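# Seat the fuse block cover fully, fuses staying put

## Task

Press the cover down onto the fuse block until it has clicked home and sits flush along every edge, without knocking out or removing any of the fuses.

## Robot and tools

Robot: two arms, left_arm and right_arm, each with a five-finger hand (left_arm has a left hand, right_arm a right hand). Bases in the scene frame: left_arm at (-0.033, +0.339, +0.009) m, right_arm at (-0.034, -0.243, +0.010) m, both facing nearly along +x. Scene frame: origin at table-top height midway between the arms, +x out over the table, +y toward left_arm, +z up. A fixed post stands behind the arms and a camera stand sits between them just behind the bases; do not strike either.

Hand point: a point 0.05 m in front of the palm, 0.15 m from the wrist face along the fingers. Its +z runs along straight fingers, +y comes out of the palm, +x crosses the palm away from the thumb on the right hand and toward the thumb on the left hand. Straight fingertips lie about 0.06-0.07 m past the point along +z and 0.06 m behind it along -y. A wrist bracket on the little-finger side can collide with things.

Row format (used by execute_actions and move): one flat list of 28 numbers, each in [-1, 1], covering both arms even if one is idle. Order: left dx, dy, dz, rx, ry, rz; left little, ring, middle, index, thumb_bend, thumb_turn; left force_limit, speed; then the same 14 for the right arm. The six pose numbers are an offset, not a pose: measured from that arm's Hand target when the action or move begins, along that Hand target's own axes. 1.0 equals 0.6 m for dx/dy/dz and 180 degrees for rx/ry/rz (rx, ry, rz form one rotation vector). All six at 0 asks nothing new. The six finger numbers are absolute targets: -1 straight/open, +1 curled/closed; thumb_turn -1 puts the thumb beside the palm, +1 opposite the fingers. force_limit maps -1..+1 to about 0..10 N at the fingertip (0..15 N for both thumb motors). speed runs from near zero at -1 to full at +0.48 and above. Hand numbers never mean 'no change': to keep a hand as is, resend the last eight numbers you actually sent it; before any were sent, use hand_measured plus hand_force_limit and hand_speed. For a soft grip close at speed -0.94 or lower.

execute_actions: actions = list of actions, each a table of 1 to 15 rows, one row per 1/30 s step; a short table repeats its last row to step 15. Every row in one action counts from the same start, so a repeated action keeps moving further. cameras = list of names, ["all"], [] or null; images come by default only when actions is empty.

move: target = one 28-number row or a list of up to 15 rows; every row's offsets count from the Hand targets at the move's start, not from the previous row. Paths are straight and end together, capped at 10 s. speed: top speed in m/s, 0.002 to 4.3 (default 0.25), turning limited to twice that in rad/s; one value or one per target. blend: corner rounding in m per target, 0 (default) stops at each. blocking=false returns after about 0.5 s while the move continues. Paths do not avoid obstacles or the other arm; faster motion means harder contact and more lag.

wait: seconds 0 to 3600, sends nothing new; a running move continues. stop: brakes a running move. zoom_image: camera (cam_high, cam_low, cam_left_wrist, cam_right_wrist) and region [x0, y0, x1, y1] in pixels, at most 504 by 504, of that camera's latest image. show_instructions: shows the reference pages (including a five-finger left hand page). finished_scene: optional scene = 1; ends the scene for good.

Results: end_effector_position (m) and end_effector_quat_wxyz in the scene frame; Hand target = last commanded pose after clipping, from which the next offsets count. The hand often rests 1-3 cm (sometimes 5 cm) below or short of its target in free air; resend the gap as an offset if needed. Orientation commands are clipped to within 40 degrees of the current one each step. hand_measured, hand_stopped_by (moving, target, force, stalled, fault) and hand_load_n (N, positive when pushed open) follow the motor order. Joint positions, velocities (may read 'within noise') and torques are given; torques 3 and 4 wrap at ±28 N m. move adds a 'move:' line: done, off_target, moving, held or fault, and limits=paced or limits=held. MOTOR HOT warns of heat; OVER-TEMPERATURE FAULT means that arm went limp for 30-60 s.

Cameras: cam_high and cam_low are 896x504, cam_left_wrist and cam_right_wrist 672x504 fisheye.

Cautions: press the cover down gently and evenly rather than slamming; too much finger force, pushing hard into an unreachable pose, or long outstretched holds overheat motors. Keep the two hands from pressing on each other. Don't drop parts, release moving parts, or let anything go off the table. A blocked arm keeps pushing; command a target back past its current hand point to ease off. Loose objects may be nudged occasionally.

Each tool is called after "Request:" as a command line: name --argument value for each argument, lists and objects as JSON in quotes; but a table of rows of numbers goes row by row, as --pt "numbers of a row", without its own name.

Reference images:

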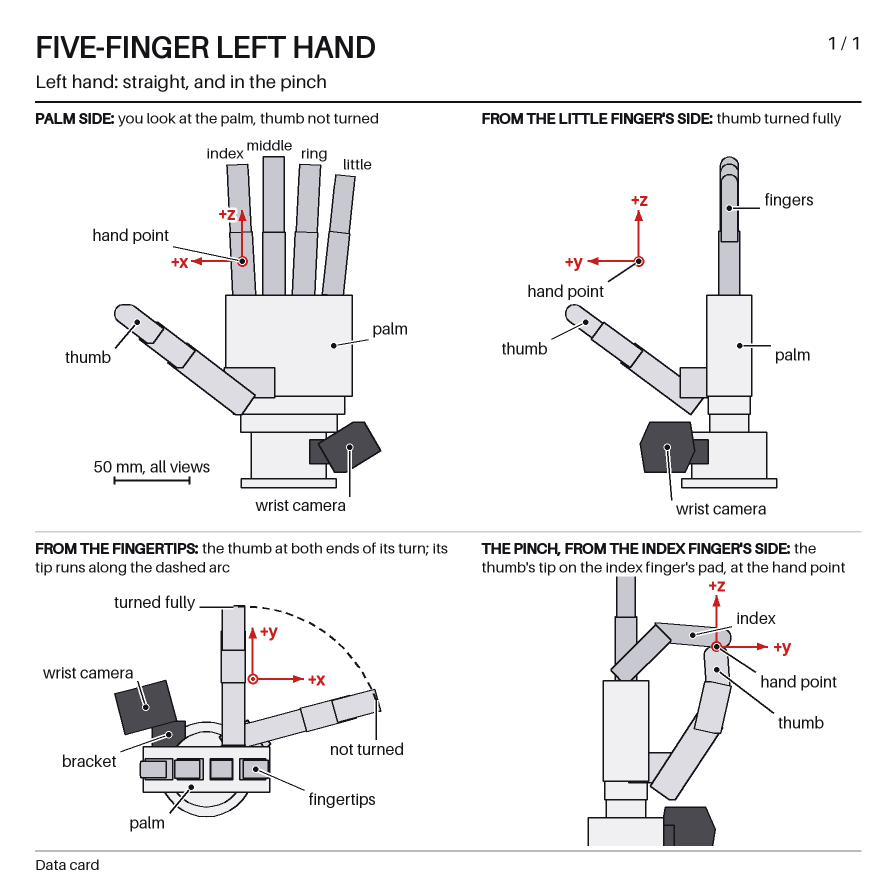

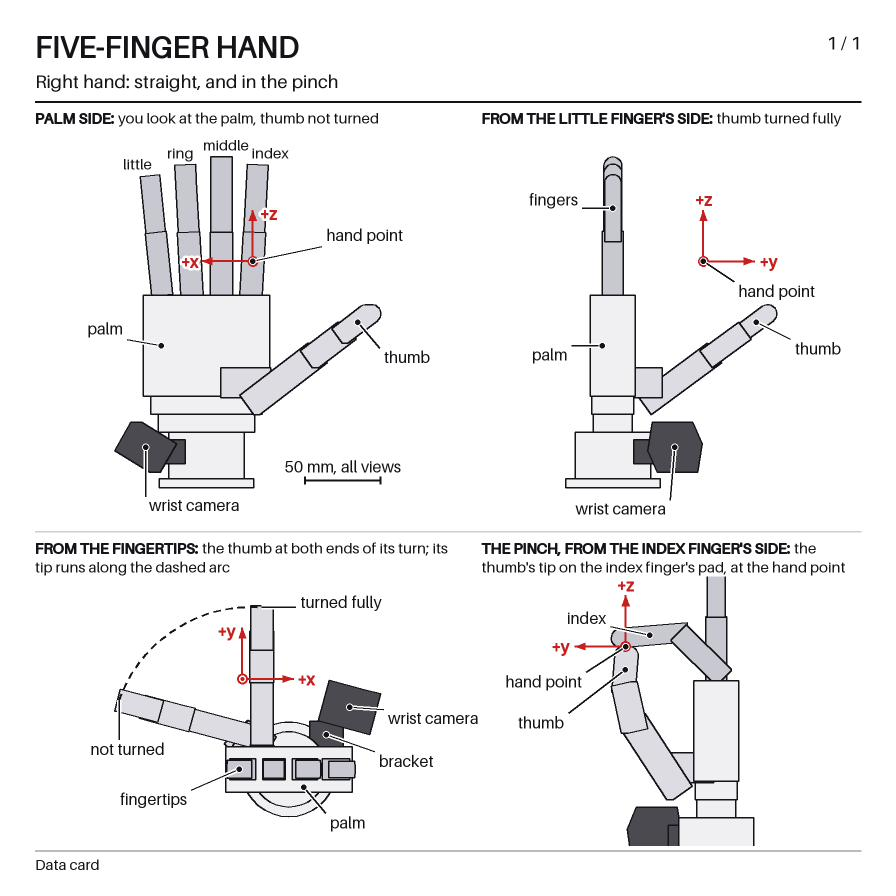

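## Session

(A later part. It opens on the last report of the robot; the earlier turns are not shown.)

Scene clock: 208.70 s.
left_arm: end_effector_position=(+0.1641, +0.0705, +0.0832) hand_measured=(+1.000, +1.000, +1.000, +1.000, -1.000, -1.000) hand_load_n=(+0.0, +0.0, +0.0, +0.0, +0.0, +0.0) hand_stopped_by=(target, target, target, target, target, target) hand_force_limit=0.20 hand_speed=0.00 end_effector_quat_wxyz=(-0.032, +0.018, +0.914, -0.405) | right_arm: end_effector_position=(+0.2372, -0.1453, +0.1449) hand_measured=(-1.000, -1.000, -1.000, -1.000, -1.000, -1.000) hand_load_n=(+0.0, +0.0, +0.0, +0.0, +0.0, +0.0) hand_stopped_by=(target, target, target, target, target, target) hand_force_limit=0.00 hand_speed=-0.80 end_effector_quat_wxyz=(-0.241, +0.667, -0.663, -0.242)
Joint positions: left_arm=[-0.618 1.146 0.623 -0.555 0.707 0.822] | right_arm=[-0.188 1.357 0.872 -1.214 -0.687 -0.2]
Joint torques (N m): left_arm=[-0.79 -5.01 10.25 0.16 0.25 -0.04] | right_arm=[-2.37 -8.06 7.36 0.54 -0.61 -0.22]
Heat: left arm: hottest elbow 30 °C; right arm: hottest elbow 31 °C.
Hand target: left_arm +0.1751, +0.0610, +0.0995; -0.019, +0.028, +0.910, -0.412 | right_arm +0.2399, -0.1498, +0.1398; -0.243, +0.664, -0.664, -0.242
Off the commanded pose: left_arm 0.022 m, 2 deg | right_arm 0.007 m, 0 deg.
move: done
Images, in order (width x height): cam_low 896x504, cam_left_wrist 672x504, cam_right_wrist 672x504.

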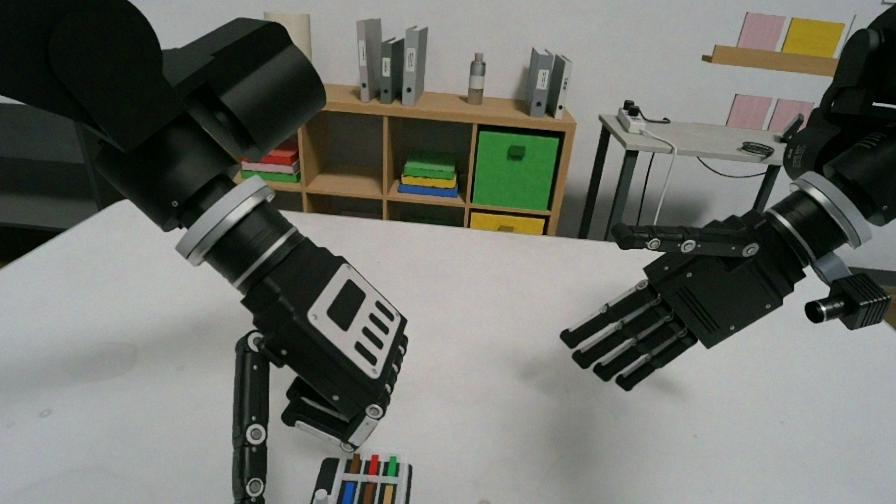

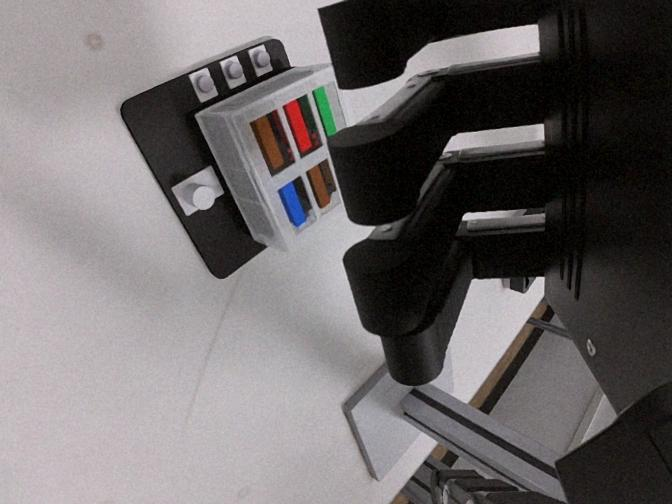

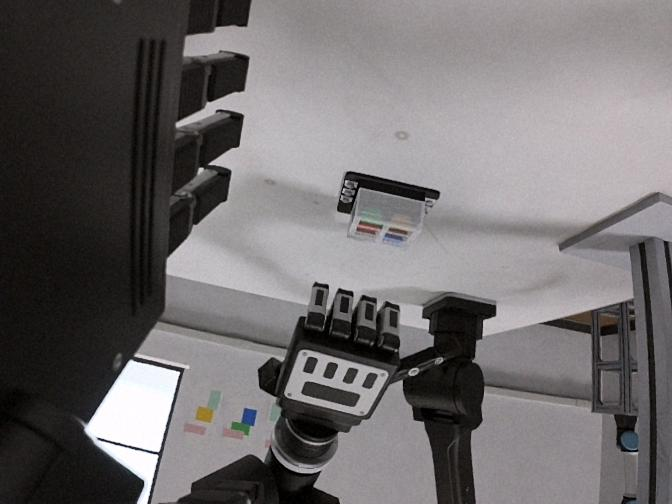

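Request:
zoom_image --camera "cam_right_wrist" --region '[325, 160, 455, 260]'

Request:
zoom_image --camera "cam_right_wrist" --region '[330, 165, 400, 225]'

Scaled by 3.877 from the camera's image (finer frame: 960x720).

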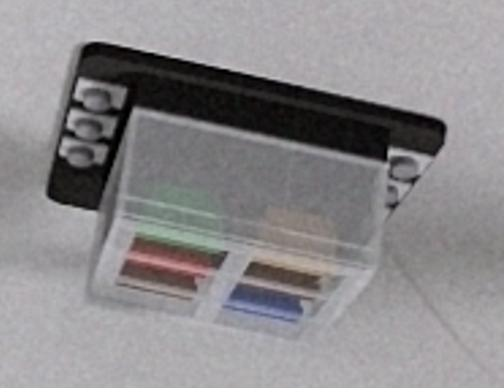

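Scaled by 7.200 from the camera's image (finer frame: 960x720).

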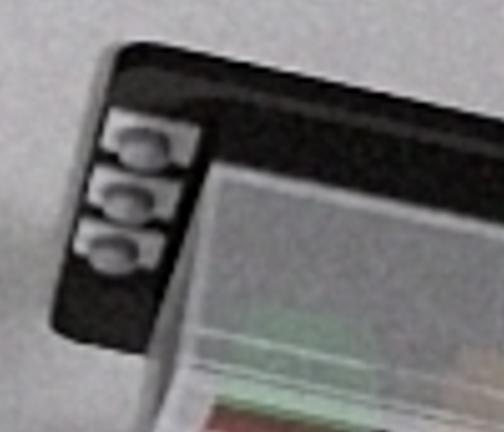

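Request:
zoom_image --camera "cam_right_wrist" --region '[385, 175, 455, 235]'

Request:
zoom_image --camera "cam_right_wrist" --region '[340, 170, 440, 210]'

Scaled by 7.200 from the camera's image (finer frame: 960x720).

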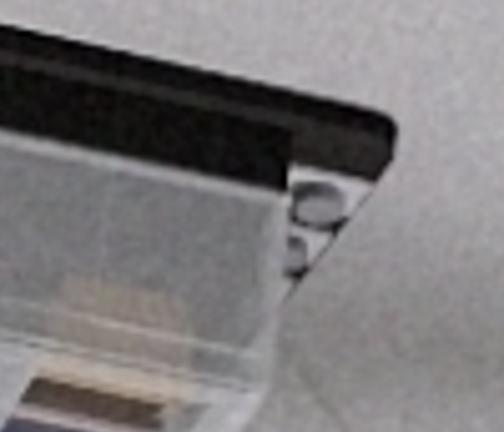

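Scaled by 5.040 from the camera's image (finer frame: 960x720).

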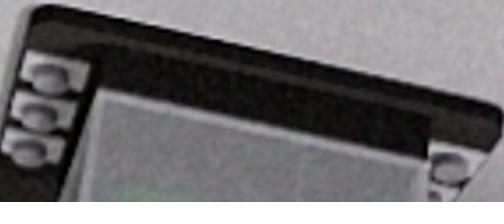

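Request:
zoom_image --camera "cam_right_wrist" --region '[410, 185, 440, 210]'

Request:
zoom_image --camera "cam_right_wrist" --region '[340, 175, 370, 200]'

Scaled by 16.800 from the camera's image (finer frame: 960x720).

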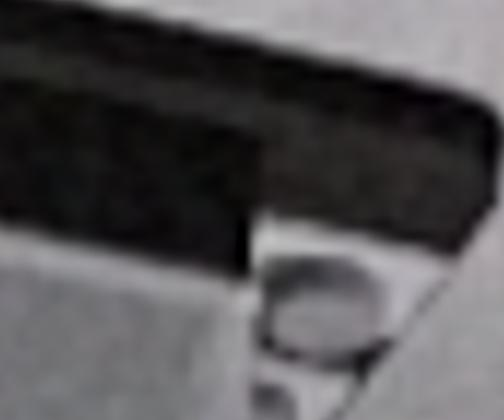

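Scaled by 16.800 from the camera's image (finer frame: 960x720).

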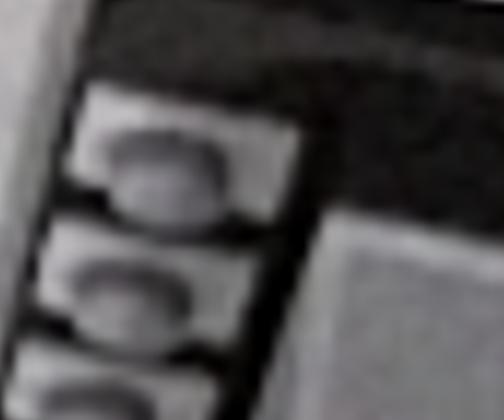

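Request:
zoom_image --camera "cam_left_wrist" --region '[190, 100, 290, 260]'

Request:
zoom_image --camera "cam_left_wrist" --region '[180, 30, 340, 130]'

Scaled by 3.150 from the camera's image (finer frame: 960x720).

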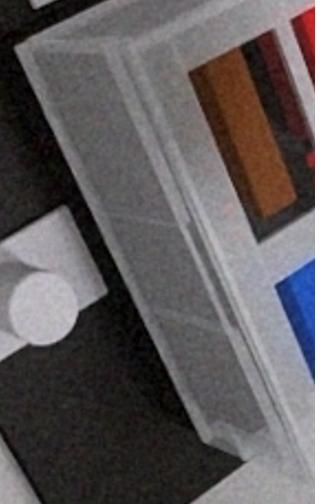

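Scaled by 3.150 from the camera's image (finer frame: 960x720).

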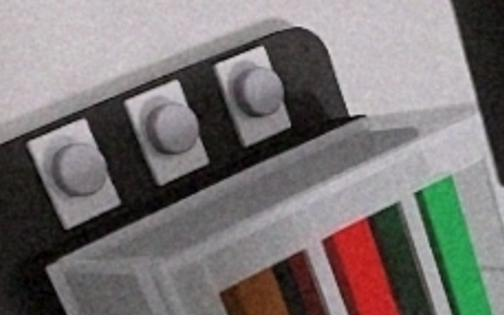

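Request:
zoom_image --camera "cam_right_wrist" --region '[340, 168, 380, 228]'

Request:
zoom_image --camera "cam_right_wrist" --region '[400, 178, 440, 238]'

Scaled by 8.400 from the camera's image (finer frame: 960x720).

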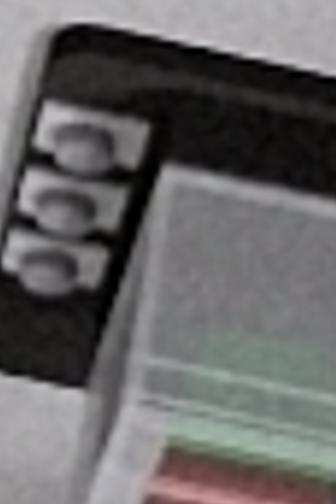

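Scaled by 8.400 from the camera's image (finer frame: 960x720).

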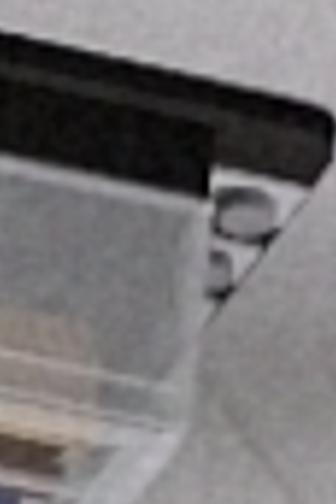

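Request:
move --pt "-0.0328 0.0428 0.0258 0 0 0 1 1 1 1 -1 -1 0.2 0 0 0 0 0 0 0 -1 -1 -1 -1 -1 -1 0 -0.8" --pt "-0.0293 0.1112 0.0818 0 0 0 1 1 1 1 -1 -1 0.2 0 0 0 0 0 0 0 -1 -1 -1 -1 -1 -1 0 -0.8" --speed '[0.1,0.04]' --blend '[0.01,0]' --cameras '["cam_low","cam_right_wrist","cam_left_wrist"]'

Request:
zoom_image --camera "cam_right_wrist" --region '[325, 165, 445, 265]'

Scene clock: 215.77 s.
left_arm: end_effector_position=(+0.1929, +0.0627, +0.0269) hand_measured=(+1.000, +1.000, +1.000, +1.000, -1.000, -1.000) hand_load_n=(+0.0, +0.0, +0.0, +0.0, +0.0, +0.0) hand_stopped_by=(target, target, target, target, target, target) hand_force_limit=0.20 hand_speed=0.00 end_effector_quat_wxyz=(-0.016, +0.030, +0.909, -0.416) | right_arm: end_effector_position=(+0.2373, -0.1454, +0.1448) hand_measured=(-1.000, -1.000, -1.000, -1.000, -1.000, -1.000) hand_load_n=(+0.0, +0.0, +0.0, +0.0, +0.0, +0.0) hand_stopped_by=(target, target, target, target, target, target) hand_force_limit=0.00 hand_speed=-0.80 end_effector_quat_wxyz=(-0.241, +0.667, -0.662, -0.242)
Joint positions: left_arm=[-0.586 1.333 0.584 -0.313 0.726 0.868] | right_arm=[-0.188 1.357 0.872 -1.214 -0.687 -0.201]
Joint torques (N m): left_arm=[0.67 -4.66 5.83 1.2 0.4 0.09] | right_arm=[-2.43 -7.94 7.36 0.39 -0.6 -0.19]
Heat: left arm: hottest elbow 30 °C; right arm: hottest elbow 30 °C.
Hand target: left_arm +0.1921, +0.0669, +0.0168; -0.019, +0.028, +0.910, -0.412 | right_arm +0.2399, -0.1498, +0.1398; -0.243, +0.665, -0.664, -0.242
Off the commanded pose: left_arm 0.011 m, 1 deg | right_arm 0.007 m, 0 deg.
move: off_target (left_arm)
Images, in order (width x height): cam_low 896x504, cam_left_wrist 672x504, cam_right_wrist 672x504.

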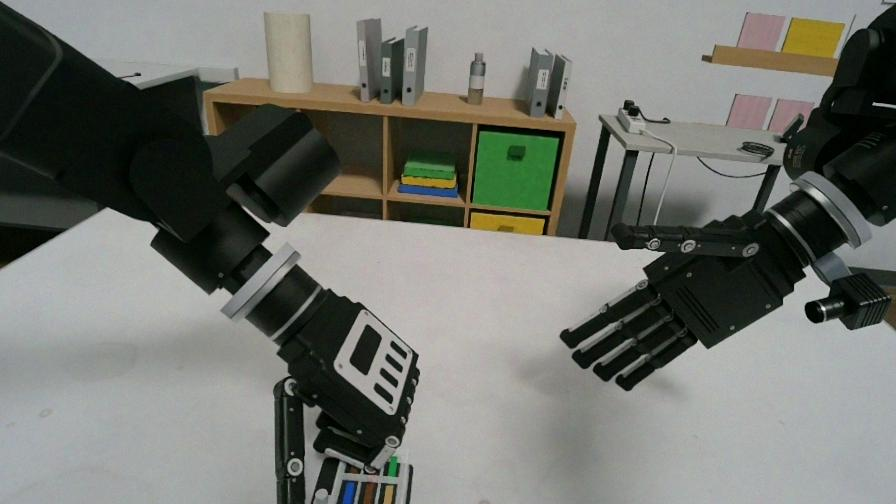

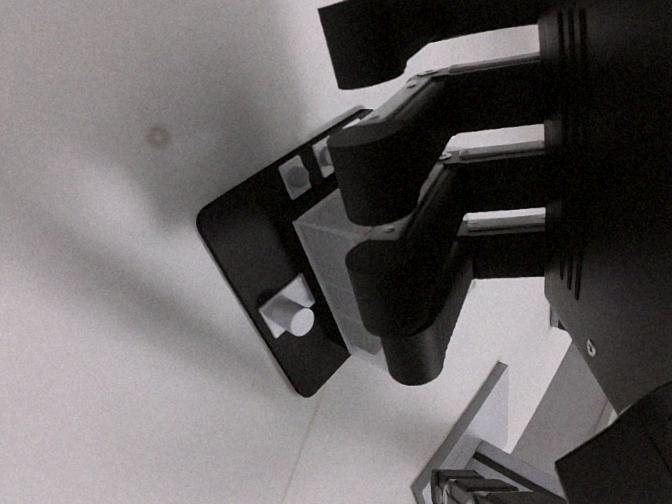

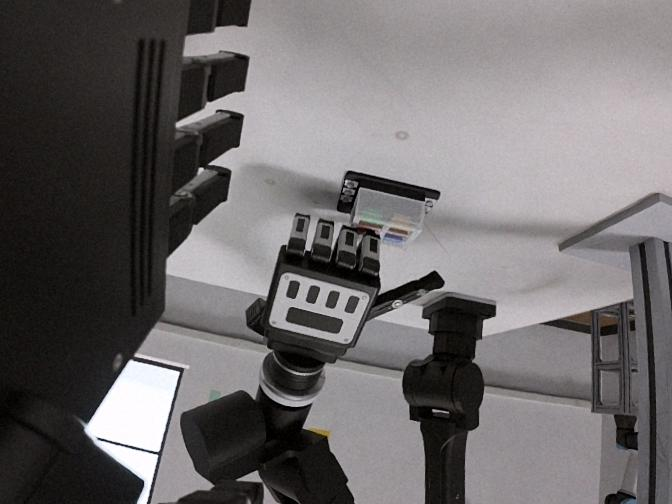

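Scaled by 4.200 from the camera's image (finer frame: 960x720).

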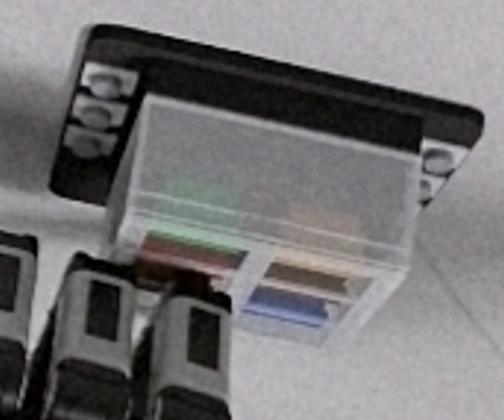

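Request:
move --target '[0.0582,0.142,0.0277,0,0,0,1,1,1,1,-1,-1,0.2,0,0,0,0,0,0,0,-1,-1,-1,-1,-1,-1,0,-0.8]' --speed 0.04 --cameras '["cam_low","cam_right_wrist","cam_left_wrist"]'

Request:
zoom_image --camera "cam_right_wrist" --region '[325, 165, 445, 265]'

Scene clock: 218.83 s.
left_arm: end_effector_position=(+0.1928, +0.0637, +0.0194) hand_measured=(+1.000, +1.000, +1.000, +1.000, -1.000, -1.000) hand_load_n=(+0.0, +0.0, +0.0, +0.0, +0.0, +0.0) hand_stopped_by=(target, target, target, target, target, target) hand_force_limit=0.20 hand_speed=0.00 end_effector_quat_wxyz=(+0.021, +0.055, +0.876, -0.478) | right_arm: end_effector_position=(+0.2373, -0.1454, +0.1448) hand_measured=(-1.000, -1.000, -1.000, -1.000, -1.000, -1.000) hand_load_n=(+0.0, +0.0, +0.0, +0.0, +0.0, +0.0) hand_stopped_by=(target, target, target, target, target, target) hand_force_limit=0.00 hand_speed=-0.80 end_effector_quat_wxyz=(-0.241, +0.667, -0.662, -0.242)
Joint positions: left_arm=[-0.539 1.322 0.474 -0.078 0.825 0.881] | right_arm=[-0.188 1.357 0.872 -1.214 -0.687 -0.201]
Joint torques (N m): left_arm=[2.02 0.21 -0.36 -0.83 -2 0.94] | right_arm=[-2.43 -8.06 7.45 0.4 -0.62 -0.23]
Heat: left arm: hottest elbow 30 °C; right arm: hottest elbow 30 °C.
Hand target: left_arm +0.1593, +0.1129, -0.0578; -0.019, +0.028, +0.910, -0.412 | right_arm +0.2399, -0.1498, +0.1398; -0.243, +0.665, -0.664, -0.242
Off the commanded pose: left_arm 0.097 m, 10 deg | right_arm 0.007 m, 0 deg.
move: off_target (left_arm)
Images, in order (width x height): cam_low 896x504, cam_left_wrist 672x504, cam_right_wrist 672x504.

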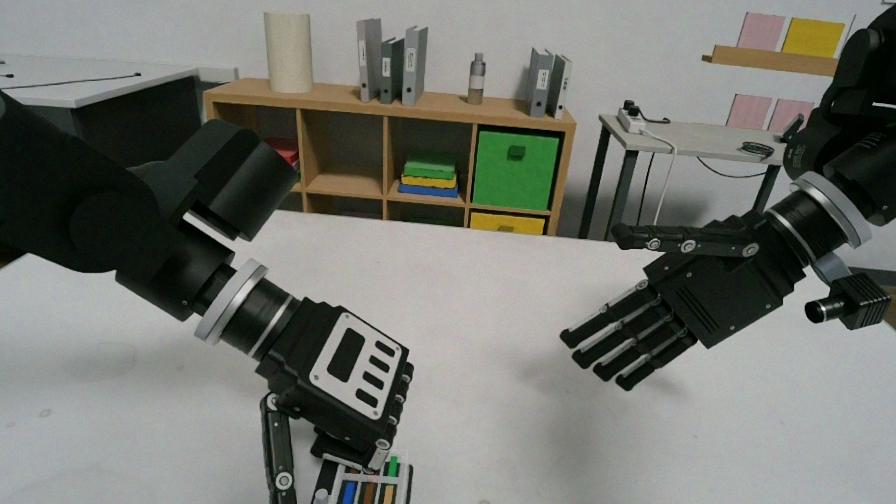

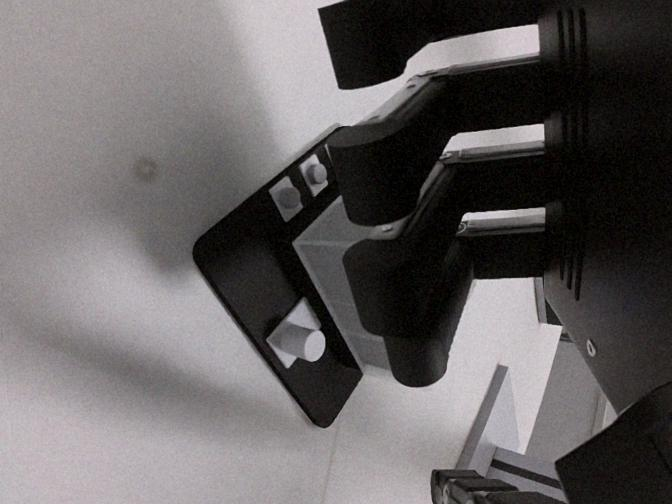

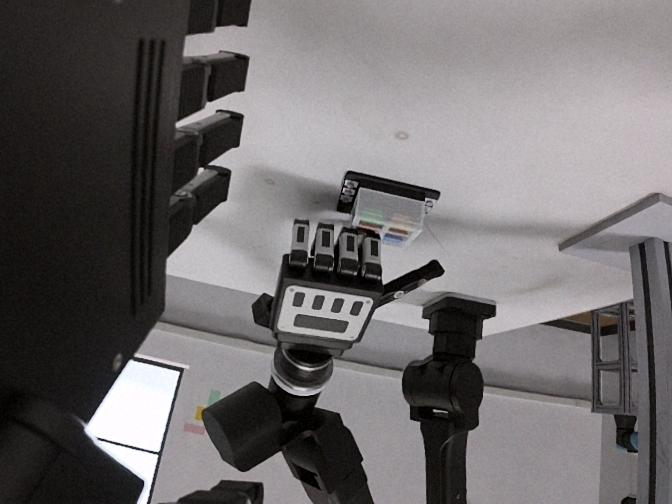

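Scaled by 4.200 from the camera's image (finer frame: 960x720).

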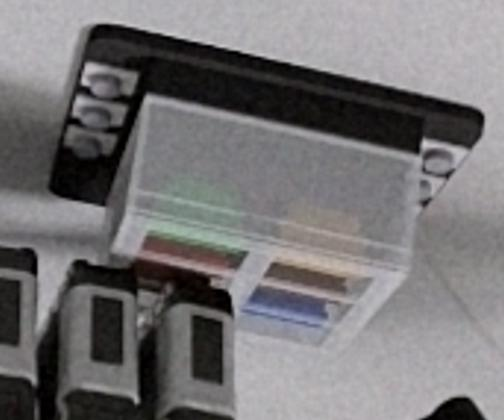

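Request:
move --pt "-0.0595 -0.1415 -0.0272 0 0 0 1 1 1 1 -1 -1 0.2 0 0 0 0 0 0 0 -1 -1 -1 -1 -1 -1 0 -0.8" --pt "-0.0532 -0.1943 -0.0642 0 0 0 1 1 1 1 -1 -1 0.2 0 0 0 0 0 0 0 -1 -1 -1 -1 -1 -1 0 -0.8" --pt "-0.0265 -0.1928 -0.0273 0 0 0 1 1 1 1 -1 -1 0.2 0 0 0 0 0 0 0 -1 -1 -1 -1 -1 -1 0 -0.8" --pt "-0.0265 -0.1642 -0.0022 0 0 0 1 1 1 1 -1 -1 0.2 0 0 0 0 0 0 0 -1 -1 -1 -1 -1 -1 0 -0.8" --speed '[0.08,0.08,0.08,0.04]' --blend '[0.005,0.005,0.005,0]' --cameras '["cam_right_wrist","cam_left_wrist"]'

Request:
zoom_image --camera "cam_right_wrist" --region '[325, 165, 445, 265]'

Scene clock: 222.77 s.
left_arm: end_effector_position=(+0.1777, +0.0473, +0.0269) hand_measured=(+1.000, +1.000, +1.000, +1.000, -1.000, -1.000) hand_load_n=(+0.0, +0.0, +0.0, +0.0, +0.0, +0.0) hand_stopped_by=(target, target, target, target, target, target) hand_force_limit=0.20 hand_speed=0.00 end_effector_quat_wxyz=(-0.010, +0.033, +0.907, -0.419) | right_arm: end_effector_position=(+0.2373, -0.1454, +0.1448) hand_measured=(-1.000, -1.000, -1.000, -1.000, -1.000, -1.000) hand_load_n=(+0.0, +0.0, +0.0, +0.0, +0.0, +0.0) hand_stopped_by=(target, target, target, target, target, target) hand_force_limit=0.00 hand_speed=-0.80 end_effector_quat_wxyz=(-0.241, +0.667, -0.662, -0.242)
Joint positions: left_arm=[-0.656 1.311 0.556 -0.243 0.688 0.791] | right_arm=[-0.188 1.357 0.872 -1.214 -0.687 -0.201]
Joint torques (N m): left_arm=[-1.03 -4.48 5.94 1.28 0.12 -0.19] | right_arm=[-1.96 -8 7.39 0.39 -0.62 -0.2]
Heat: left arm: hottest elbow 29 °C; right arm: hottest elbow 30 °C.
Hand target: left_arm +0.1719, +0.0479, +0.0170; -0.019, +0.028, +0.910, -0.412 | right_arm +0.2399, -0.1498, +0.1398; -0.243, +0.665, -0.664, -0.242
Off the commanded pose: left_arm 0.012 m, 1 deg | right_arm 0.007 m, 0 deg.
move: off_target (left_arm)
Images, in order (width x height): cam_left_wrist 672x504, cam_right_wrist 672x504.

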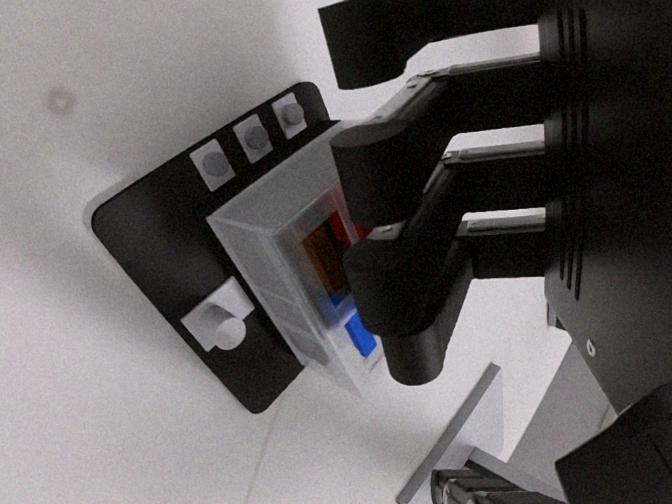

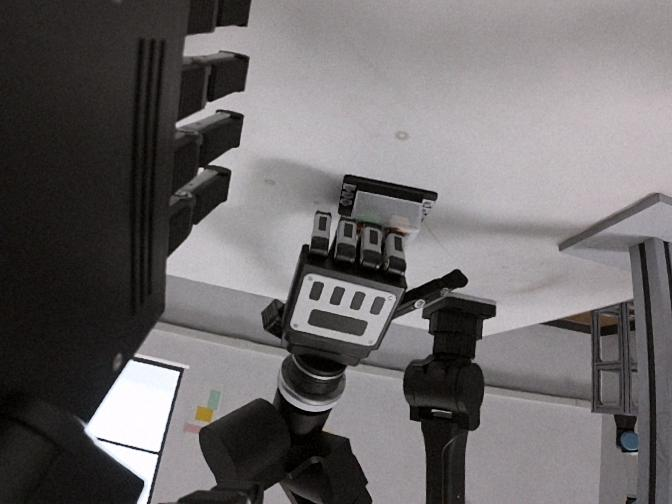

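Scaled by 4.200 from the camera's image (finer frame: 960x720).

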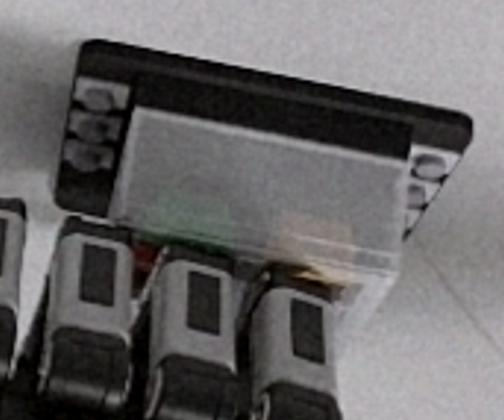

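Request:
move --target '[0.0582,0.142,0.0277,0,0,0,1,1,1,1,-1,-1,0.2,0,0,0,0,0,0,0,-1,-1,-1,-1,-1,-1,0,-0.8]' --speed 0.04 --cameras '["cam_right_wrist","cam_left_wrist"]'

Request:
zoom_image --camera "cam_right_wrist" --region '[325, 165, 445, 265]'

Scene clock: 225.90 s.
left_arm: end_effector_position=(+0.1776, +0.0470, +0.0194) hand_measured=(+1.000, +1.000, +1.000, +1.000, -1.000, -1.000) hand_load_n=(+0.0, +0.0, +0.0, -2.0, -0.5, +0.0) hand_stopped_by=(target, target, target, target, target, target) hand_force_limit=0.20 hand_speed=0.00 end_effector_quat_wxyz=(+0.032, +0.057, +0.875, -0.479) | right_arm: end_effector_position=(+0.2373, -0.1454, +0.1448) hand_measured=(-1.000, -1.000, -1.000, -1.000, -1.000, -1.000) hand_load_n=(+0.0, +0.0, +0.0, +0.0, +0.0, +0.0) hand_stopped_by=(target, target, target, target, target, target) hand_force_limit=0.00 hand_speed=-0.80 end_effector_quat_wxyz=(-0.241, +0.667, -0.662, -0.242)
Joint positions: left_arm=[-0.622 1.3 0.438 0.021 0.763 0.789] | right_arm=[-0.188 1.357 0.872 -1.214 -0.687 -0.201]
Joint torques (N m): left_arm=[0.85 0.85 -0.21 -0.99 -1.44 0.62] | right_arm=[-2.2 -8 7.35 0.38 -0.62 -0.23]
Heat: left arm: hottest elbow 29 °C; right arm: hottest elbow 30 °C.
Hand target: left_arm +0.1392, +0.0939, -0.0577; -0.019, +0.028, +0.910, -0.412 | right_arm +0.2399, -0.1498, +0.1398; -0.243, +0.665, -0.664, -0.242
Off the commanded pose: left_arm 0.098 m, 11 deg | right_arm 0.007 m, 0 deg.
move: off_target (left_arm)
Images, in order (width x height): cam_left_wrist 672x504, cam_right_wrist 672x504.

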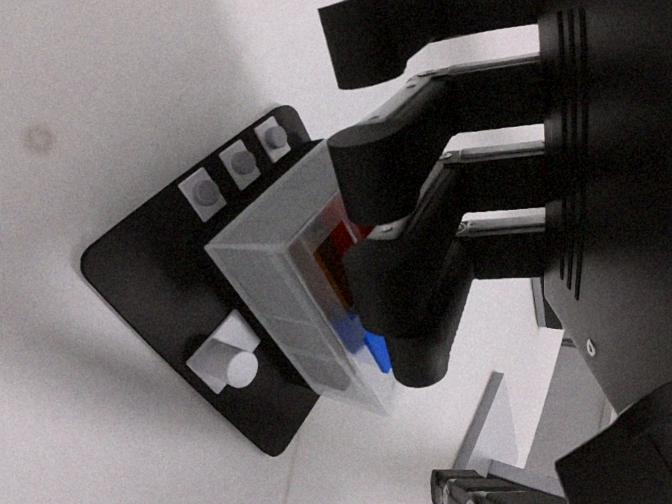

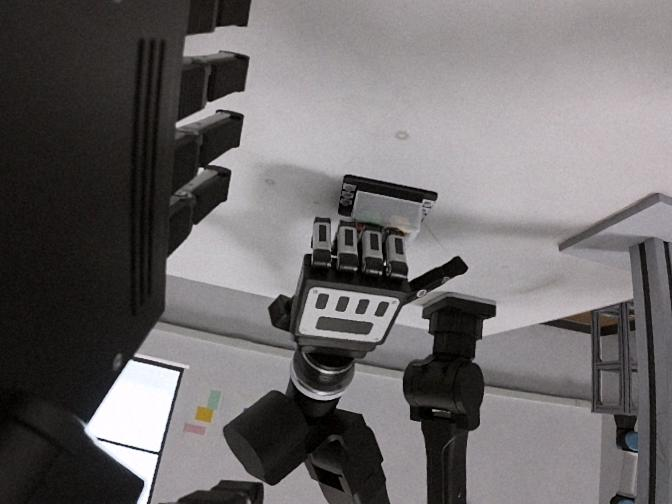

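Scaled by 4.200 from the camera's image (finer frame: 960x720).

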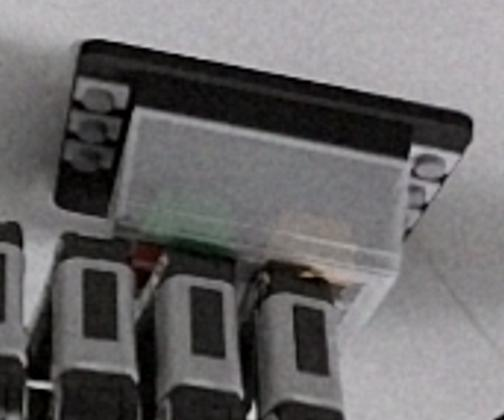

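Request:
move --target '[0.0357,0.0879,0.0137,0,0,0,1,1,1,1,-1,-1,0.2,0,0,0,0,0,0,0,-1,-1,-1,-1,-1,-1,0,-0.8]' --speed 0.04 --cameras '["cam_right_wrist","cam_left_wrist"]'

Request:
zoom_image --camera "cam_right_wrist" --region '[325, 165, 445, 265]'

Scene clock: 228.10 s.
left_arm: end_effector_position=(+0.1783, +0.0499, +0.0180) hand_measured=(+1.000, +1.000, +1.000, +1.000, -1.000, -1.000) hand_load_n=(+0.0, +0.0, +0.0, +0.0, +0.0, +0.0) hand_stopped_by=(target, target, target, target, target, target) hand_force_limit=0.20 hand_speed=0.00 end_effector_quat_wxyz=(+0.057, +0.076, +0.855, -0.509) | right_arm: end_effector_position=(+0.2373, -0.1454, +0.1448) hand_measured=(-1.000, -1.000, -1.000, -1.000, -1.000, -1.000) hand_load_n=(+0.0, +0.0, +0.0, +0.0, +0.0, +0.0) hand_stopped_by=(target, target, target, target, target, target) hand_force_limit=0.00 hand_speed=-0.80 end_effector_quat_wxyz=(-0.241, +0.667, -0.662, -0.242)
Joint positions: left_arm=[-0.593 1.3 0.378 0.161 0.811 0.804] | right_arm=[-0.188 1.357 0.872 -1.214 -0.687 -0.201]
Joint torques (N m): left_arm=[2.2 3.37 -4.3 -2.21 -2.24 1.11] | right_arm=[-2.2 -8.29 7.42 0.39 -0.61 -0.21]
Heat: left arm: hottest elbow 29 °C; right arm: hottest elbow 30 °C.
Hand target: left_arm +0.1190, +0.1240, -0.1025; -0.019, +0.028, +0.910, -0.412 | right_arm +0.2399, -0.1498, +0.1398; -0.243, +0.665, -0.664, -0.242
Off the commanded pose: left_arm 0.153 m, 16 deg | right_arm 0.007 m, 0 deg.
move: off_target (left_arm)
Images, in order (width x height): cam_left_wrist 672x504, cam_right_wrist 672x504.

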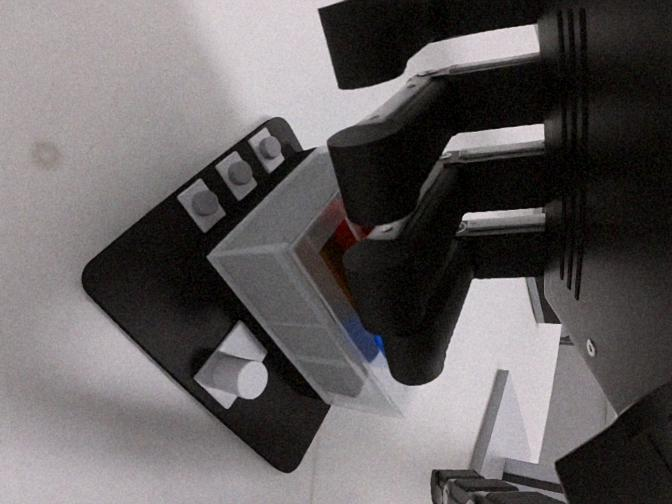

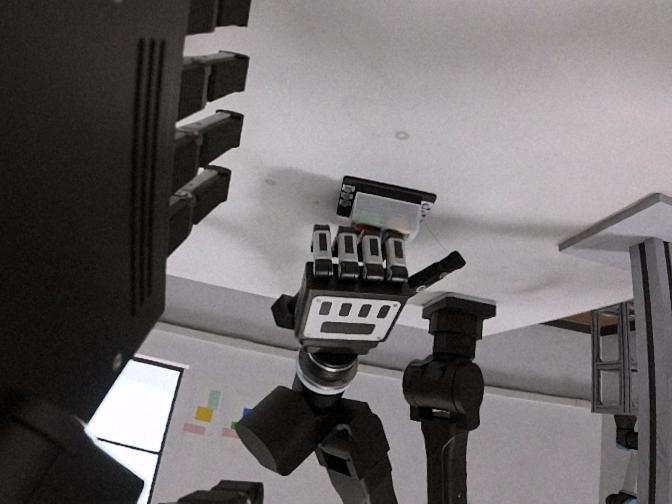

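Scaled by 4.200 from the camera's image (finer frame: 960x720).

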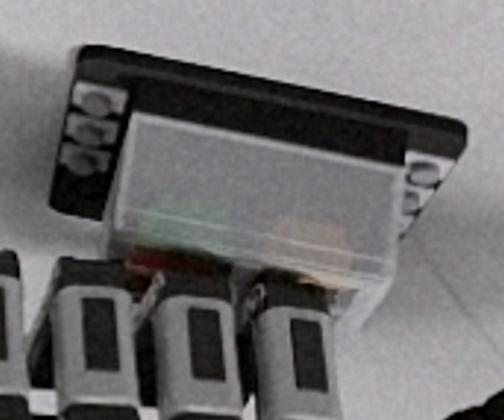

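Request:
move --pt "-0.0962 -0.2293 -0.0407 0 0 0 1 1 1 1 -1 -1 0.2 0 0 0 0 0 0 0 -1 -1 -1 -1 -1 -1 0 -0.8" --pt "-0.0962 -0.3545 -0.1507 0 0 0 1 1 1 1 -1 -1 0.2 0 0 0 0 0 0 0 -1 -1 -1 -1 -1 -1 0 -0.8" --speed '[0.08,0.12]' --blend '[0.005,0]' --cameras '["cam_low","cam_right_wrist","cam_left_wrist"]'

Request:
zoom_image --camera "cam_right_wrist" --region '[325, 165, 445, 265]'

Request:
zoom_image --camera "cam_left_wrist" --region '[100, 40, 340, 280]'

Scene clock: 232.00 s.
left_arm: end_effector_position=(+0.1644, +0.0576, +0.0993) hand_measured=(+1.000, +1.000, +1.000, +1.000, -1.000, -1.000) hand_load_n=(+0.0, +0.0, +0.0, +0.0, +0.0, +0.0) hand_stopped_by=(target, target, target, target, target, target) hand_force_limit=0.20 hand_speed=0.00 end_effector_quat_wxyz=(-0.030, +0.022, +0.914, -0.405) | right_arm: end_effector_position=(+0.2373, -0.1454, +0.1448) hand_measured=(-1.000, -1.000, -1.000, -1.000, -1.000, -1.000) hand_load_n=(+0.0, +0.0, +0.0, +0.0, +0.0, +0.0) hand_stopped_by=(target, target, target, target, target, target) hand_force_limit=0.00 hand_speed=-0.80 end_effector_quat_wxyz=(-0.241, +0.667, -0.662, -0.242)
Joint positions: left_arm=[-0.654 1.138 0.663 -0.577 0.689 0.788] | right_arm=[-0.188 1.357 0.872 -1.214 -0.687 -0.201]
Joint torques (N m): left_arm=[-0.5 -4.89 10.61 0.17 0.23 -0.11] | right_arm=[-2.26 -7.65 7.35 0.31 -0.61 -0.21]
Heat: left arm: hottest elbow 29 °C; right arm: hottest elbow 30 °C.
Hand target: left_arm +0.1743, +0.0479, +0.1164; -0.019, +0.028, +0.910, -0.412 | right_arm +0.2399, -0.1498, +0.1398; -0.243, +0.665, -0.664, -0.242
Off the commanded pose: left_arm 0.022 m, 2 deg | right_arm 0.007 m, 0 deg.
move: off_target (left_arm)
Images, in order (width x height): cam_low 896x504, cam_left_wrist 672x504, cam_right_wrist 672x504.

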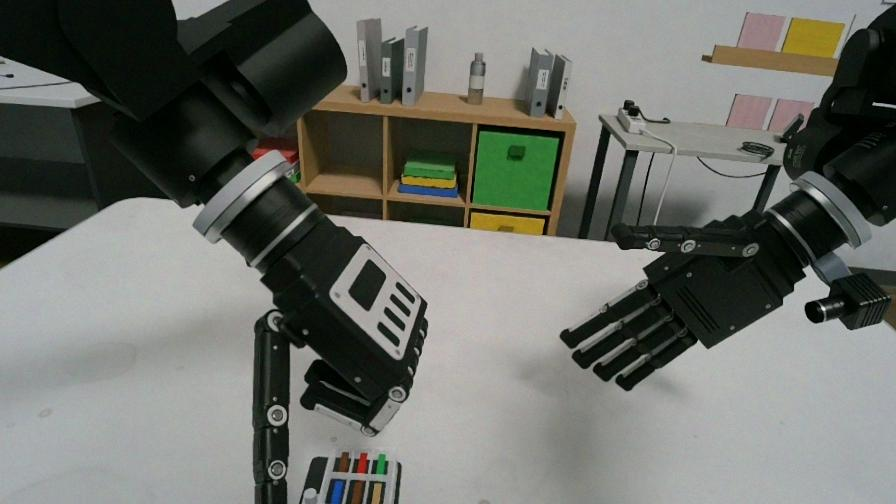

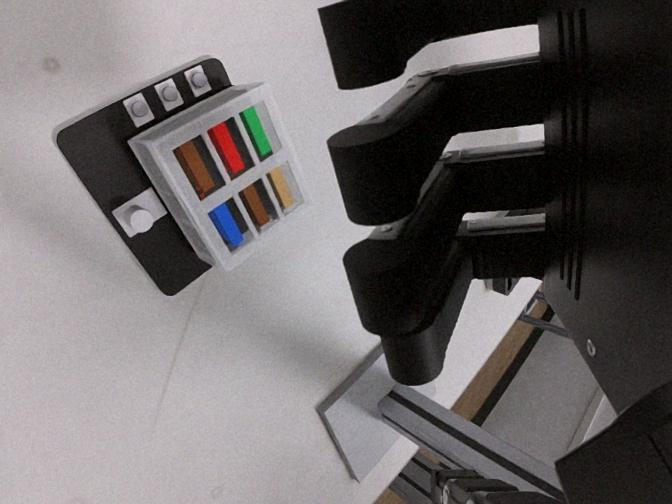

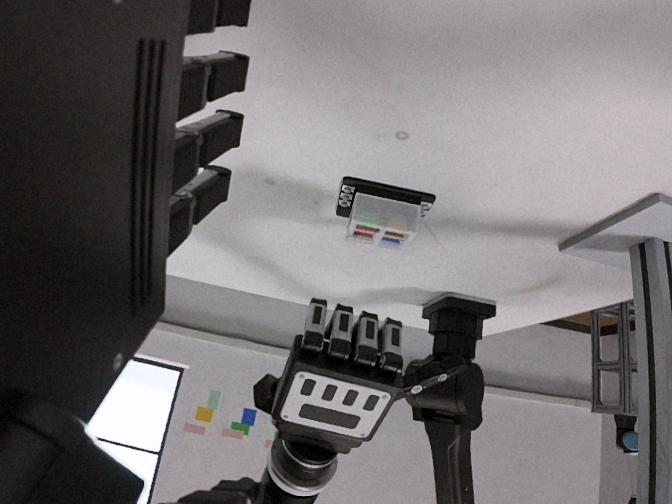

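Scaled by 4.200 from the camera's image (finer frame: 960x720).

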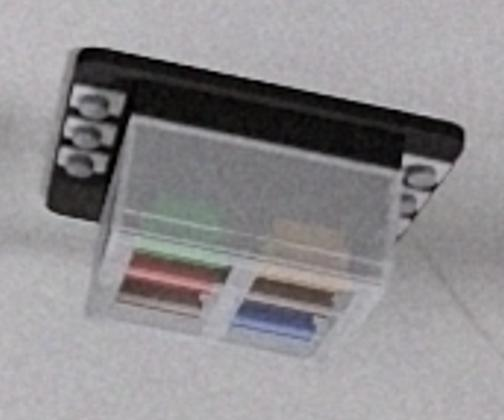

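Scaled by 2.100 from the camera's image (finer frame: 960x720).

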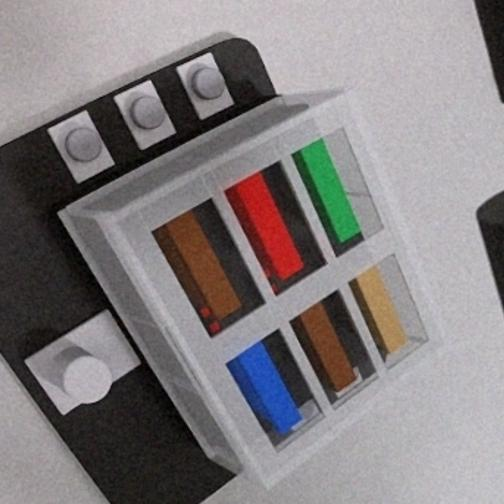

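Request:
move --pt "0.0398 0.0017 -0.1283 0 0 0 1 1 1 1 -1 -1 0.2 0 0 0 0 0 0 0 1 1 1 1 -1 -1 0.2 0" --pt "0.0398 0.0017 -0.1283 0 0 0 1 1 1 1 -1 -1 0.2 0 -0.072 0 0.1475 0 -0.1111 0 1 1 1 1 -1 -1 0.2 0" --speed '[0.2,0.12]' --cameras '["cam_low","cam_right_wrist"]'

Scene clock: 239.87 s.
left_arm: end_effector_position=(+0.1411, +0.1126, +0.1479) hand_measured=(+1.000, +1.000, +1.000, +1.000, -1.000, -1.000) hand_load_n=(+0.0, +0.0, +0.0, +0.0, +0.0, +0.0) hand_stopped_by=(target, target, target, target, target, target) hand_force_limit=0.20 hand_speed=0.00 end_effector_quat_wxyz=(-0.036, +0.020, +0.914, -0.403) | right_arm: end_effector_position=(+0.2428, -0.0643, +0.1046) hand_measured=(+1.000, +1.000, +1.000, +1.000, -1.000, -1.000) hand_load_n=(+0.0, +0.0, +0.0, +0.0, +0.0, -0.5) hand_stopped_by=(target, target, target, target, target, target) hand_force_limit=0.20 hand_speed=0.00 end_effector_quat_wxyz=(-0.361, +0.614, -0.611, -0.346)
Joint positions: left_arm=[-0.532 0.943 0.687 -0.903 0.748 0.934] | right_arm=[-0.054 1.51 0.714 -0.767 -1.047 -0.013]
Joint torques (N m): left_arm=[0.38 -2.61 11.45 0.09 0.56 0.07] | right_arm=[0.03 -8.7 5.72 0.76 -0.77 0.01]
Heat: left arm: hottest elbow 31 °C; right arm: hottest elbow 30 °C.
Hand target: left_arm +0.1549, +0.1078, +0.1666; -0.019, +0.028, +0.910, -0.412 | right_arm +0.2399, -0.0598, +0.0998; -0.354, +0.612, -0.612, -0.354
Off the commanded pose: left_arm 0.024 m, 2 deg | right_arm 0.007 m, 1 deg.
move: off_target (left_arm)

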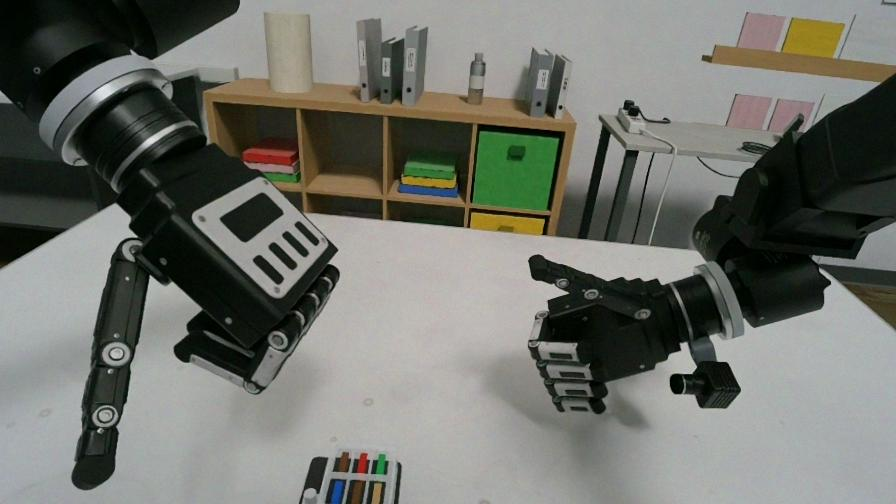

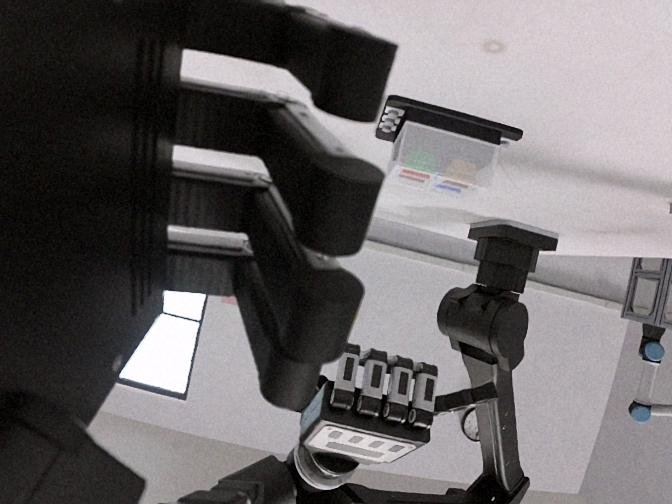

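Request:
zoom_image --camera "cam_right_wrist" --region '[370, 80, 530, 210]'

Request:
zoom_image --camera "cam_right_wrist" --region '[470, 110, 530, 160]'

Request:
zoom_image --camera "cam_right_wrist" --region '[375, 90, 435, 140]'

Scaled by 3.150 from the camera's image (finer frame: 960x720).

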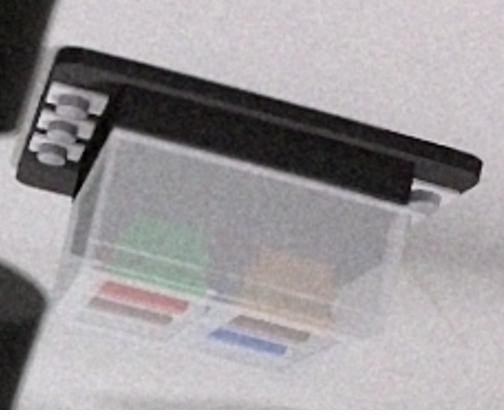

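Scaled by 8.400 from the camera's image (finer frame: 960x720).

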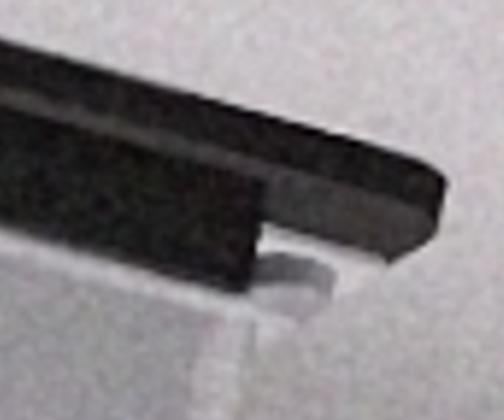

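Scaled by 8.400 from the camera's image (finer frame: 960x720).

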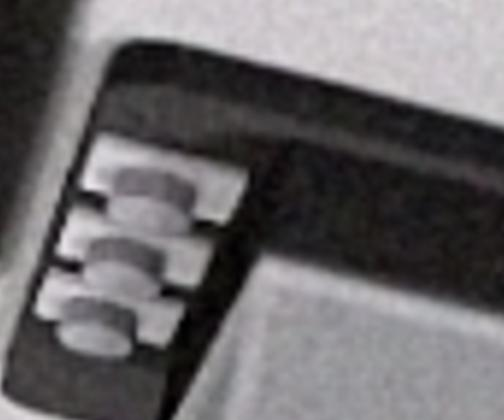

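Request:
zoom_image --camera "cam_right_wrist" --region '[484, 130, 514, 152]'

Request:
zoom_image --camera "cam_right_wrist" --region '[470, 125, 530, 195]'

Request:
zoom_image --camera "cam_right_wrist" --region '[385, 95, 425, 175]'

Scaled by 16.800 from the camera's image (finer frame: 960x720).

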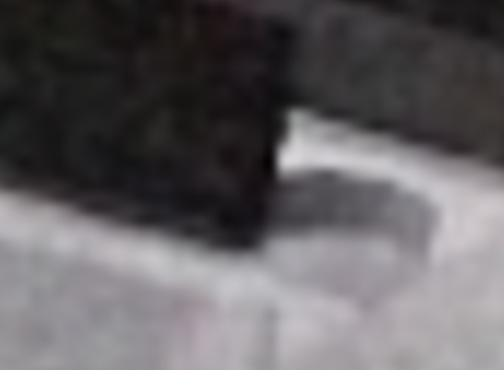

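Scaled by 7.200 from the camera's image (finer frame: 960x720).

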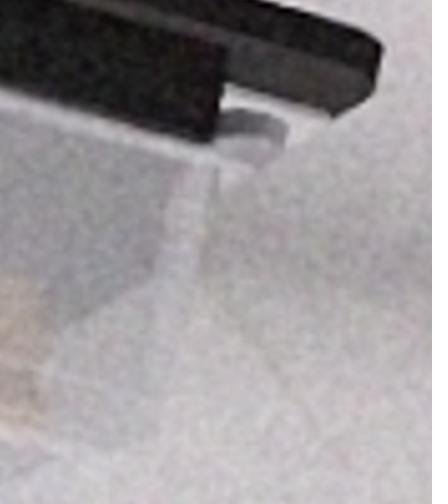

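Scaled by 6.300 from the camera's image (finer frame: 960x720).

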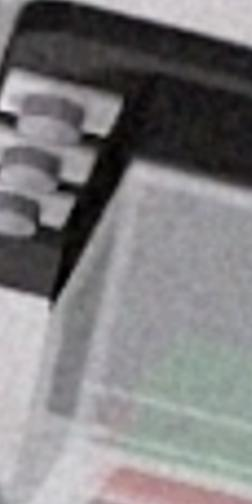

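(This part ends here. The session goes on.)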